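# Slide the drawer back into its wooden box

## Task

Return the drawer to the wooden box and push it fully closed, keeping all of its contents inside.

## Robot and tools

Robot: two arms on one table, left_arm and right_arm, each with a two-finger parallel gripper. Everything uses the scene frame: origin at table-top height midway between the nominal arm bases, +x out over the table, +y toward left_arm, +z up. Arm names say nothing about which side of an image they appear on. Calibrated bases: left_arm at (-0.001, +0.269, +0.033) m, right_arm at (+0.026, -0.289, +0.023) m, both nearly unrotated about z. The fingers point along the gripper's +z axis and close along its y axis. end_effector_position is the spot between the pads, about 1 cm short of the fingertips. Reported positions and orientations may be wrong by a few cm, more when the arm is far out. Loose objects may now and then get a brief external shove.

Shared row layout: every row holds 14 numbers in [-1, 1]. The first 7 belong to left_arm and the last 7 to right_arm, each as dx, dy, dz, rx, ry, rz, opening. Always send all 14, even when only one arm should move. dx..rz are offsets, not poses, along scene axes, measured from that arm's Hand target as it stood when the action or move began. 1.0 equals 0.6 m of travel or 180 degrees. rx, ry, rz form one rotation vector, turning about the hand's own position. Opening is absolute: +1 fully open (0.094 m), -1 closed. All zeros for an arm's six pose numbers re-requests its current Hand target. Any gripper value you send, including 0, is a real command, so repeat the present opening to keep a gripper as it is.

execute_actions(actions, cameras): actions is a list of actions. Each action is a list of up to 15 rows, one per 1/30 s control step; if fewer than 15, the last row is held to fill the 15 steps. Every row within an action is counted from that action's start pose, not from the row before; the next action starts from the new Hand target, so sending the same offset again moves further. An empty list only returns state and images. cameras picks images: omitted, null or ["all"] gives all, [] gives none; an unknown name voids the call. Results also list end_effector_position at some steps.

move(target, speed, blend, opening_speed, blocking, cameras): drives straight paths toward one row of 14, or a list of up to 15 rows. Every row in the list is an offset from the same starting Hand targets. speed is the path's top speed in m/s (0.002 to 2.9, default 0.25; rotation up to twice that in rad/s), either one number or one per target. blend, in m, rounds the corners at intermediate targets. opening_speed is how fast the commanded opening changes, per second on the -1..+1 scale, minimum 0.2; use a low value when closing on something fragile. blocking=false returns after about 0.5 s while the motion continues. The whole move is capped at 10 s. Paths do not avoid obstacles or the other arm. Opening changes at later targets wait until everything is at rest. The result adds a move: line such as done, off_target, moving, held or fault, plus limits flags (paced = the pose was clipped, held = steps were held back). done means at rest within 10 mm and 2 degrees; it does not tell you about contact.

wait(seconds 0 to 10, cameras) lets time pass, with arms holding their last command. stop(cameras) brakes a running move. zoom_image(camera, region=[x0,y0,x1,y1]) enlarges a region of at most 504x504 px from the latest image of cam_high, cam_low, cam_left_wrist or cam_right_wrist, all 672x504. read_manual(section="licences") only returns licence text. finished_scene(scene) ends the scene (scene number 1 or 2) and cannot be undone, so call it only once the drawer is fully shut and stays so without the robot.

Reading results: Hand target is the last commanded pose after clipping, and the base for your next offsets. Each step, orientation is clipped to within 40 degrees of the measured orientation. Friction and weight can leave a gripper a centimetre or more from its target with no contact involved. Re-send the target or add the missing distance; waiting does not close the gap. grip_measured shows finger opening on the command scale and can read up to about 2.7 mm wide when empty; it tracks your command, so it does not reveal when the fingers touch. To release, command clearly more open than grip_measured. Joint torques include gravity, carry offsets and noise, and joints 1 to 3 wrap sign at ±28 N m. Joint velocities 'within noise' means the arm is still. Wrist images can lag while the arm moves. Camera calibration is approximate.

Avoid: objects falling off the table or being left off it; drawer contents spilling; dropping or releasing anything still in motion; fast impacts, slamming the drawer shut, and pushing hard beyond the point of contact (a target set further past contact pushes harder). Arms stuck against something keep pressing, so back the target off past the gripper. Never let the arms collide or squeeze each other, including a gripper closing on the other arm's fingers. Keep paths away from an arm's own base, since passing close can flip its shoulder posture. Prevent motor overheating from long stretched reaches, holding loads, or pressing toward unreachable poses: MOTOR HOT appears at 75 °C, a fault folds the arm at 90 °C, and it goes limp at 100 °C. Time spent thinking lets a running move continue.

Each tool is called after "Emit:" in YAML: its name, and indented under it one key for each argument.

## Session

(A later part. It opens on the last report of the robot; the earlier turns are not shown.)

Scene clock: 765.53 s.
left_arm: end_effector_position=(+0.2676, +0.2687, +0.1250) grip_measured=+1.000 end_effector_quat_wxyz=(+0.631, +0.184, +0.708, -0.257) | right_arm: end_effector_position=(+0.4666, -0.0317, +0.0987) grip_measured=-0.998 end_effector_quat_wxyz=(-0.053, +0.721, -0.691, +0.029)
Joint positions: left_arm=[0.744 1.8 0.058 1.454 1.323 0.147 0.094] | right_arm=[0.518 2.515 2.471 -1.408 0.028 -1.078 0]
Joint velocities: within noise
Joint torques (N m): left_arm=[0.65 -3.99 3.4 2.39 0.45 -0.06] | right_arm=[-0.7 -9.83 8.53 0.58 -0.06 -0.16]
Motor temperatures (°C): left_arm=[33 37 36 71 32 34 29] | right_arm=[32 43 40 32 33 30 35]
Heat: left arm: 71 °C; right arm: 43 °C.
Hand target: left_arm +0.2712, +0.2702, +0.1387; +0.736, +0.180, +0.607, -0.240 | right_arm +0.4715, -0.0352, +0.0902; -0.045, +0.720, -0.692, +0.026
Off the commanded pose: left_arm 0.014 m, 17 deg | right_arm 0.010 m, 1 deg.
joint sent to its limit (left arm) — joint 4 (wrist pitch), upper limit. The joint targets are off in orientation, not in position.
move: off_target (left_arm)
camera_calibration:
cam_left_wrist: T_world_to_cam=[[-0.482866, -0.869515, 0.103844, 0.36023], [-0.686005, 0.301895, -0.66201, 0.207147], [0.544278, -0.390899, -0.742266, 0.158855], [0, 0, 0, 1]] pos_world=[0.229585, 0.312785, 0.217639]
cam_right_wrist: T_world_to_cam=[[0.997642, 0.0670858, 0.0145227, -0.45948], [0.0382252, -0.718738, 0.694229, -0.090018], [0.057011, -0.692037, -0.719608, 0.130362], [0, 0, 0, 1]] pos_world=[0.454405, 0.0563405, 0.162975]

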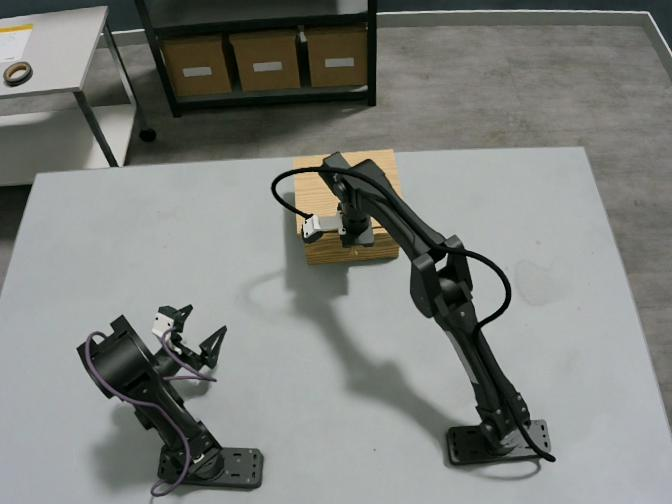

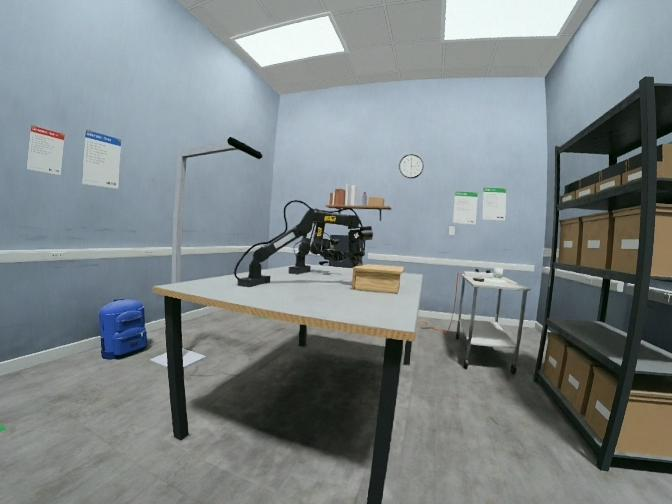

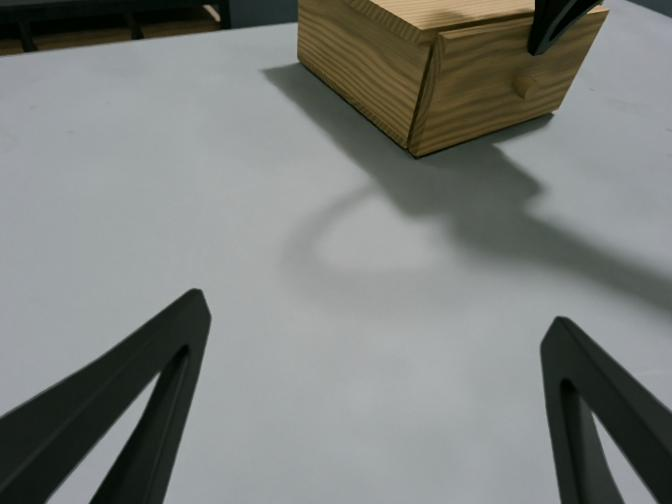

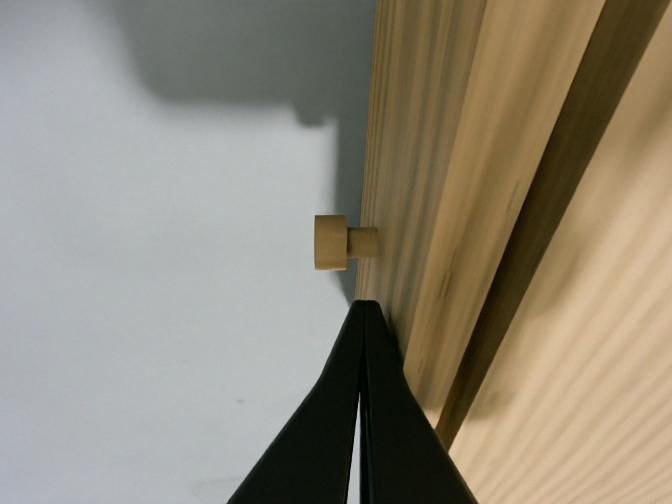

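Emit:
move:
  target:
    - [0,0,0,0,0,0,1,0.025,0.002,0,0,0,0,-1]
  speed: 0.03

Emit:
zoom_image:
  camera: "cam_low"
  region: [335, 255, 410, 300]

Emit:
zoom_image:
  camera: "cam_left_wrist"
  region: [390, 0, 630, 170]

Scene clock: 770.70 s.
left_arm: end_effector_position=(+0.2676, +0.2687, +0.1250) grip_measured=+1.000 end_effector_quat_wxyz=(+0.631, +0.184, +0.708, -0.257) | right_arm: end_effector_position=(+0.4720, -0.0303, +0.0997) grip_measured=-0.998 end_effector_quat_wxyz=(-0.043, +0.720, -0.693, +0.022)
Joint positions: left_arm=[0.744 1.8 0.058 1.454 1.323 0.147 0.094] | right_arm=[0.512 2.669 2.773 -1.58 0.019 -1.08 0]
Joint velocities: within noise
Joint torques (N m): left_arm=[0.62 -4.01 3.4 2.4 0.45 -0.05] | right_arm=[-1.24 -10.06 8.34 0.87 0.01 -0.2]
Motor temperatures (°C): left_arm=[33 37 36 72 32 34 29] | right_arm=[32 44 40 32 33 30 34]
Heat: left arm: 72 °C; right arm: 44 °C.
Hand target: left_arm +0.2712, +0.2702, +0.1387; +0.736, +0.180, +0.607, -0.240 | right_arm +0.4865, -0.0340, +0.0902; -0.045, +0.720, -0.692, +0.026
Off the commanded pose: left_arm 0.014 m, 17 deg | right_arm 0.018 m, 0 deg.
joint sent to its limit (left arm) — joint 4 (wrist pitch), upper limit. The joint targets are off in orientation, not in position.
move: off_target (left_arm, right_arm)
camera_calibration:
cam_left_wrist: T_world_to_cam=[[-0.482866, -0.869515, 0.103844, 0.36023], [-0.686005, 0.301895, -0.66201, 0.207147], [0.544278, -0.390899, -0.742266, 0.158855], [0, 0, 0, 1]] pos_world=[0.229585, 0.312785, 0.217639]
cam_right_wrist: T_world_to_cam=[[0.997933, 0.0634532, -0.0101558, -0.462797], [0.0526189, -0.716151, 0.695959, -0.0967675], [0.0368877, -0.695055, -0.71801, 0.140962], [0, 0, 0, 1]] pos_world=[0.461733, 0.0580424, 0.163859]

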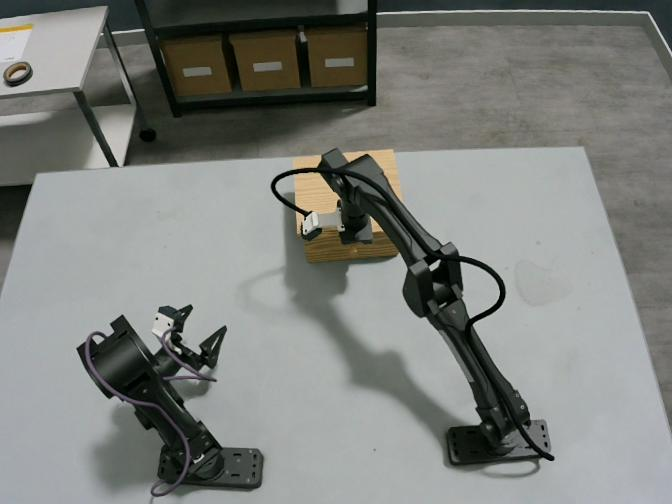

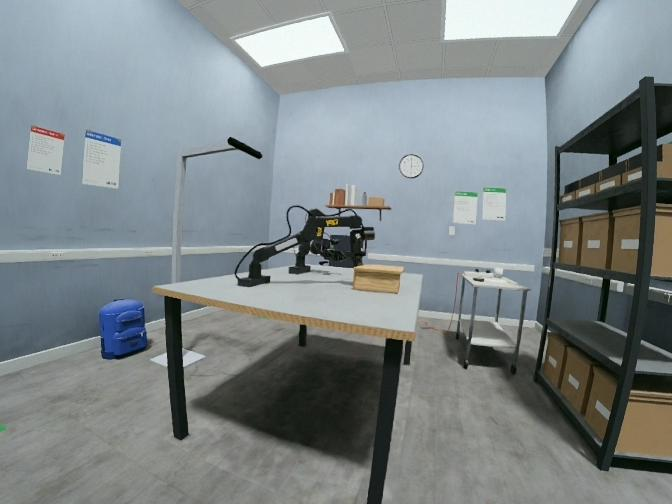

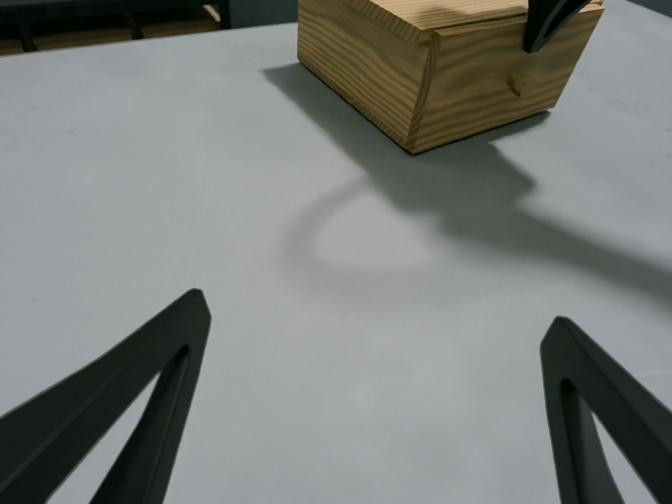

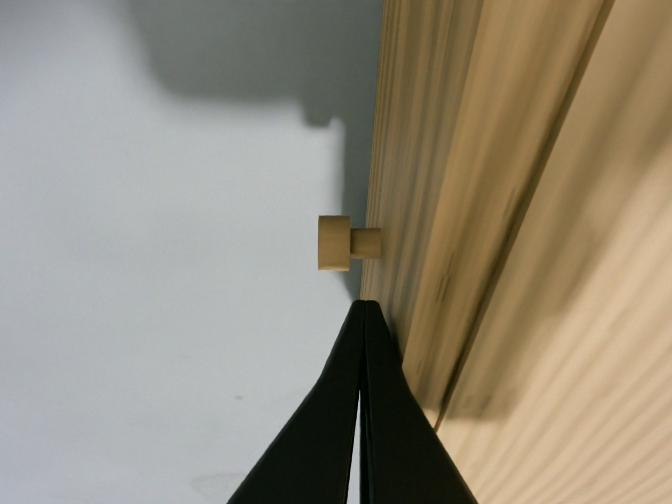

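Scaled by 6.720 from the camera's 672x504 image, which has a finer 960x720 frame.

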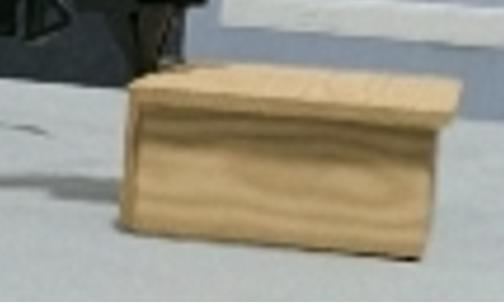

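Scaled by 2.100 from the camera's 672x504 image, which has a finer 960x720 frame.

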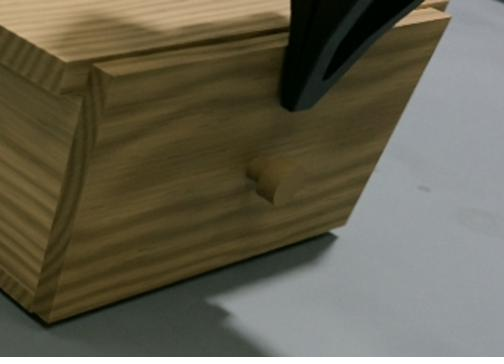

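Emit:
move:
  target:
    - [0,0,0,0,0,0,1,0.022,0.002,-0.004,0,0,0,-1]
  speed: 0.03

Emit:
zoom_image:
  camera: "cam_low"
  region: [335, 255, 410, 300]

Emit:
zoom_image:
  camera: "cam_left_wrist"
  region: [390, 0, 630, 170]

Scene clock: 775.90 s.
left_arm: end_effector_position=(+0.2676, +0.2687, +0.1250) grip_measured=+1.000 end_effector_quat_wxyz=(+0.631, +0.184, +0.708, -0.257) | right_arm: end_effector_position=(+0.4728, -0.0300, +0.0996) grip_measured=-0.998 end_effector_quat_wxyz=(-0.045, +0.721, -0.691, +0.016)
Joint positions: left_arm=[0.744 1.8 0.058 1.454 1.323 0.147 0.094] | right_arm=[0.507 2.696 2.828 -1.608 0.007 -1.088 0]
Joint velocities: within noise
Joint torques (N m): left_arm=[0.61 -4 3.41 2.4 0.45 -0.05] | right_arm=[-1.84 -9.63 8.18 1.29 0.1 -0.23]
Motor temperatures (°C): left_arm=[33 37 36 72 32 34 29] | right_arm=[32 43 40 32 33 30 34]
Heat: left arm: 72 °C; right arm: 43 °C.
Hand target: left_arm +0.2712, +0.2702, +0.1387; +0.736, +0.180, +0.607, -0.240 | right_arm +0.4997, -0.0328, +0.0878; -0.045, +0.720, -0.692, +0.026
Off the commanded pose: left_arm 0.014 m, 17 deg | right_arm 0.030 m, 1 deg.
elbow stopped short (right arm): the move would have taken joint 3 (elbow) straighter than the controller allows.
joint read past its limit (right arm) — joint 4 (wrist pitch), lower limit.
joint sent to its limit (left arm) — joint 4 (wrist pitch), upper limit. The joint targets are off in orientation, not in position.
move: off_target (left_arm, right_arm)
camera_calibration:
cam_left_wrist: T_world_to_cam=[[-0.482866, -0.869515, 0.103844, 0.36023], [-0.686005, 0.301895, -0.66201, 0.207147], [0.544278, -0.390899, -0.742266, 0.158855], [0, 0, 0, 1]] pos_world=[0.229585, 0.312785, 0.217639]
cam_right_wrist: T_world_to_cam=[[0.997583, 0.0677854, -0.0152861, -0.462807], [0.059661, -0.722749, 0.688531, -0.0993818], [0.0356243, -0.687778, -0.725046, 0.14262], [0, 0, 0, 1]] pos_world=[0.462537, 0.0576346, 0.164759]

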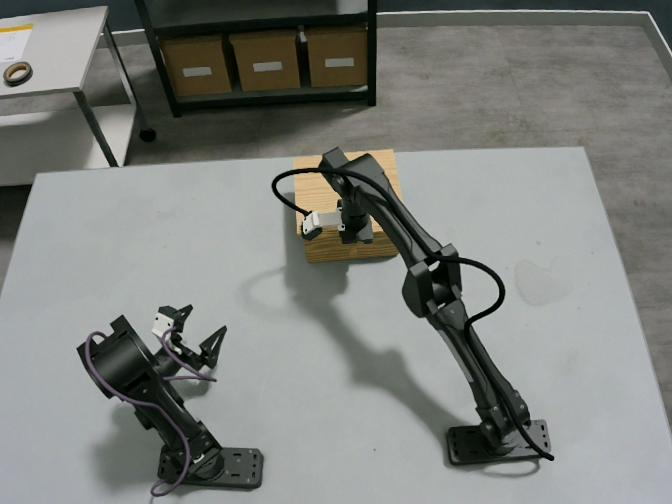

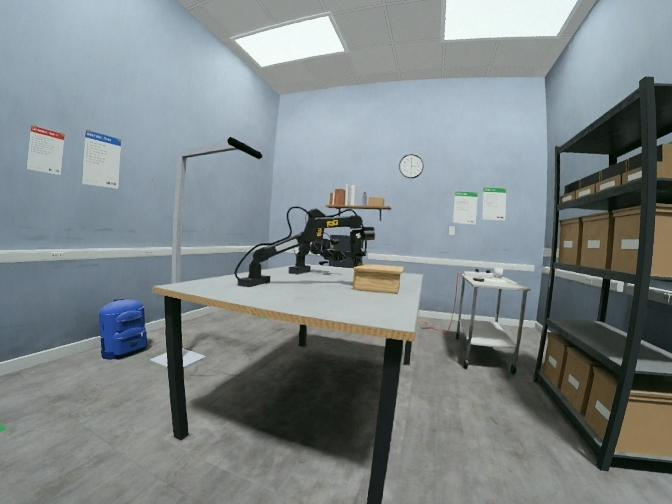

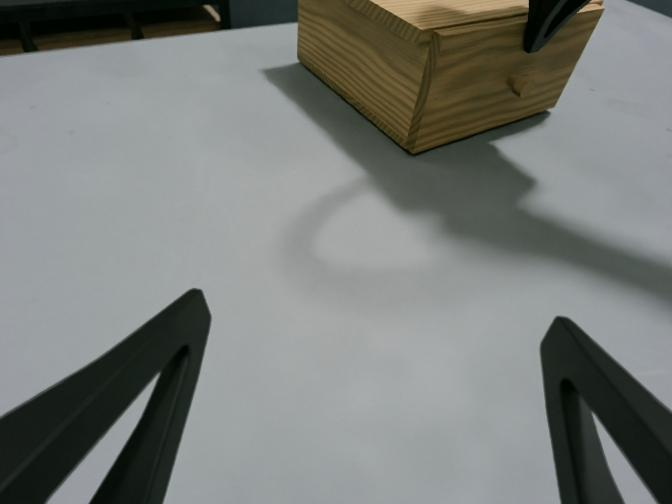

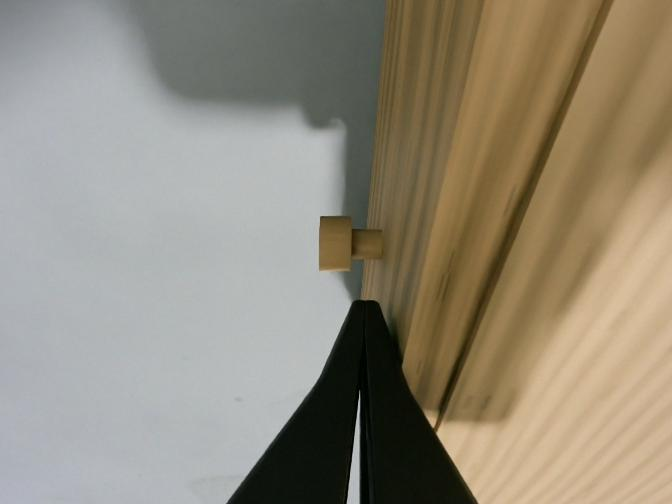

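Scaled by 6.720 from the camera's 672x504 image, which has a finer 960x720 frame.

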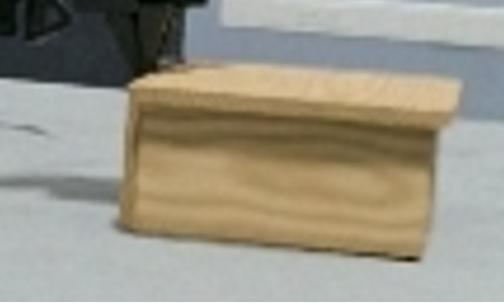

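Scaled by 2.100 from the camera's 672x504 image, which has a finer 960x720 frame.

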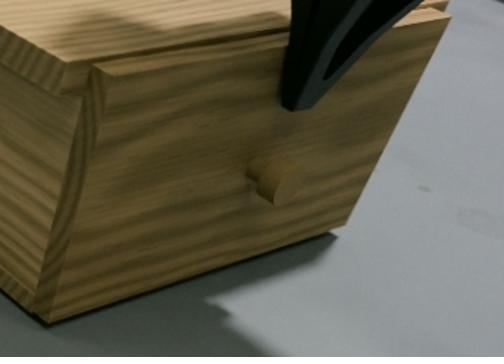

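Emit:
move:
  target:
    - [0,0,0,0,0,0,1,-0.12,-0.01,0.01,0,0,0,-1]
    - [0,0,0,0,0,0,1,-0.2,-0.15,0.12,0,0,0,-1]
  speed: 0.15

Emit:
zoom_image:
  camera: "cam_low"
  region: [345, 258, 375, 294]

Emit:
zoom_image:
  camera: "cam_left_wrist"
  region: [390, 0, 630, 170]

Emit:
zoom_image:
  camera: "cam_high"
  region: [280, 200, 430, 280]

Scene clock: 786.03 s.
left_arm: end_effector_position=(+0.2676, +0.2687, +0.1250) grip_measured=+1.000 end_effector_quat_wxyz=(+0.631, +0.184, +0.708, -0.257) | right_arm: end_effector_position=(+0.3900, -0.1212, +0.1536) grip_measured=-0.998 end_effector_quat_wxyz=(-0.046, +0.715, -0.696, +0.032)
Joint positions: left_arm=[0.744 1.8 0.058 1.454 1.323 0.147 0.094] | right_arm=[0.423 1.969 1.791 -1.284 0.027 -1.158 0]
Joint velocities: within noise
Joint torques (N m): left_arm=[0.62 -4 3.4 2.39 0.44 -0.05] | right_arm=[-0.13 -11.21 4.21 0.53 -0.04 -0.15]
Motor temperatures (°C): left_arm=[33 37 36 72 32 34 29] | right_arm=[32 43 40 33 33 30 34]
Heat: left arm: 72 °C; right arm: 43 °C.
Hand target: left_arm +0.2712, +0.2702, +0.1387; +0.736, +0.180, +0.607, -0.240 | right_arm +0.3797, -0.1228, +0.1598; -0.045, +0.720, -0.692, +0.026
Off the commanded pose: left_arm 0.014 m, 17 deg | right_arm 0.012 m, 1 deg.
joint sent to its limit (left arm) — joint 4 (wrist pitch), upper limit. The joint targets are off in orientation, not in position.
move: off_target (left_arm, right_arm)
camera_calibration:
cam_left_wrist: T_world_to_cam=[[-0.482866, -0.869515, 0.103844, 0.36023], [-0.686005, 0.301895, -0.66201, 0.207147], [0.544278, -0.390899, -0.742266, 0.158855], [0, 0, 0, 1]] pos_world=[0.229585, 0.312785, 0.217639]
cam_right_wrist: T_world_to_cam=[[0.998645, 0.0515376, 0.00727905, -0.37902], [0.0315673, -0.710909, 0.702575, -0.18728], [0.0413838, -0.701393, -0.711573, 0.115982], [0, 0, 0, 1]] pos_world=[0.379619, -0.0322563, 0.216866]

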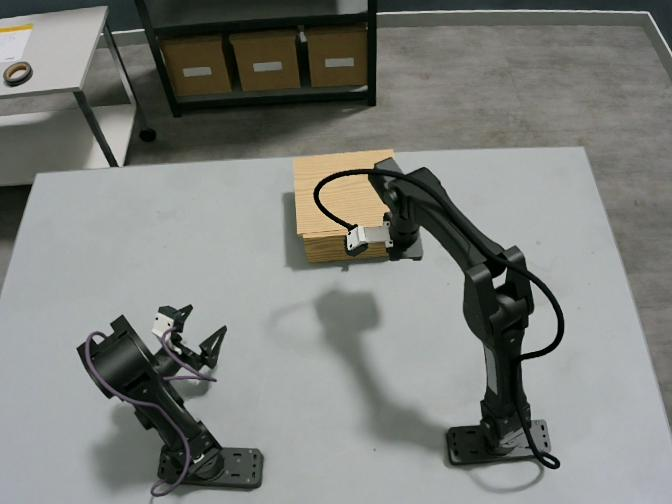

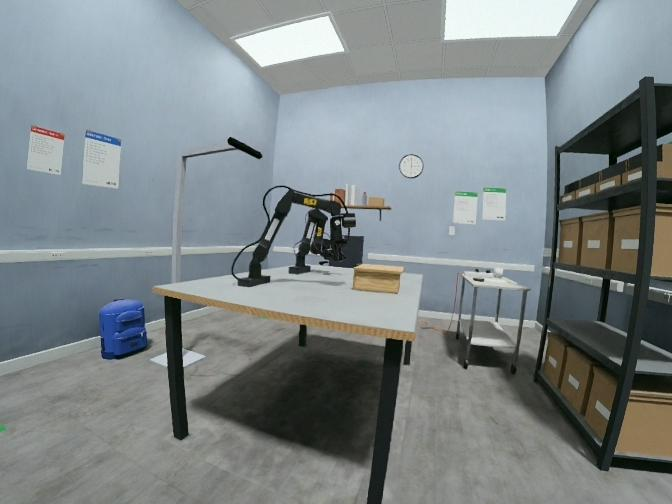

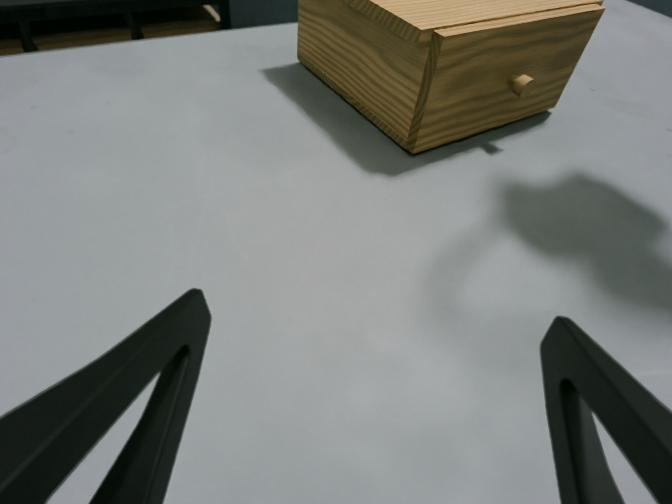

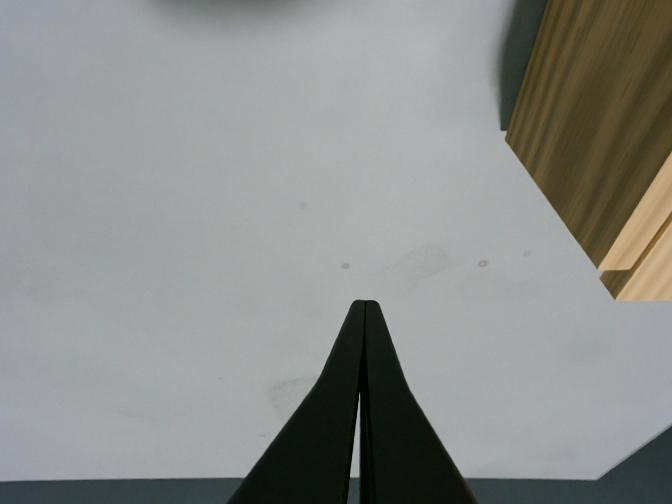

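Scaled by 14.000 from the camera's 672x504 image, which has a finer 960x720 frame.

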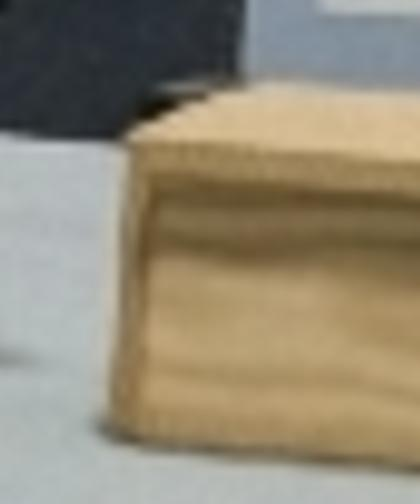

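Scaled by 2.100 from the camera's 672x504 image, which has a finer 960x720 frame.

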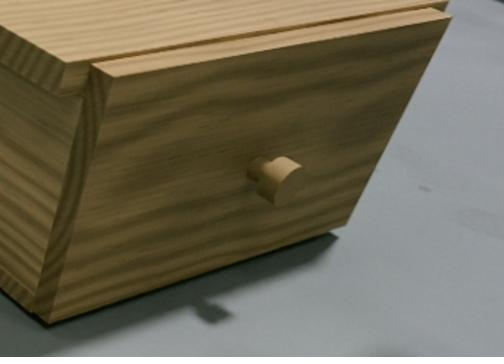

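Scaled by 3.360 from the camera's 672x504 image, which has a finer 960x720 frame.

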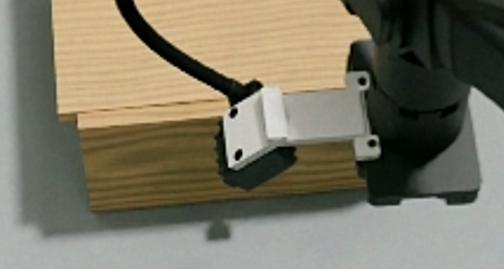

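Emit:
zoom_image:
  camera: "cam_left_wrist"
  region: [395, 15, 475, 165]

Emit:
zoom_image:
  camera: "cam_right_wrist"
  region: [492, 120, 672, 310]

Scaled by 3.360 from the camera's 672x504 image, which has a finer 960x720 frame.

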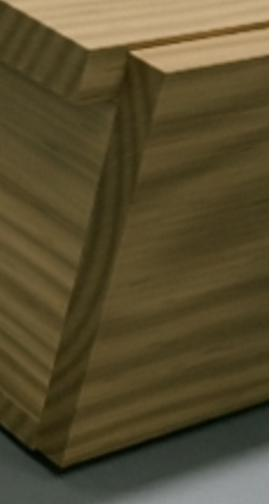

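Scaled by 2.653 from the camera's 672x504 image, which has a finer 960x720 frame.

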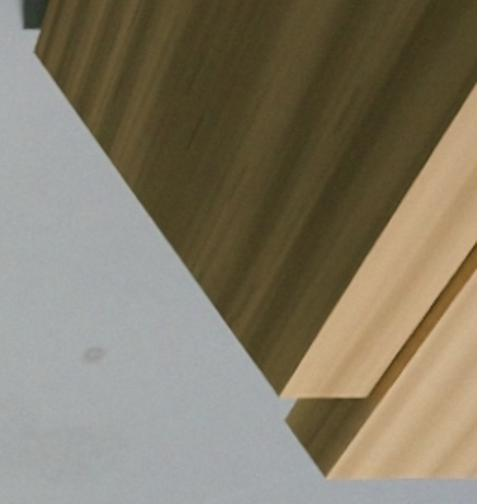

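Emit:
finished_scene:
  scene: 1

The scene is finished: the task was done.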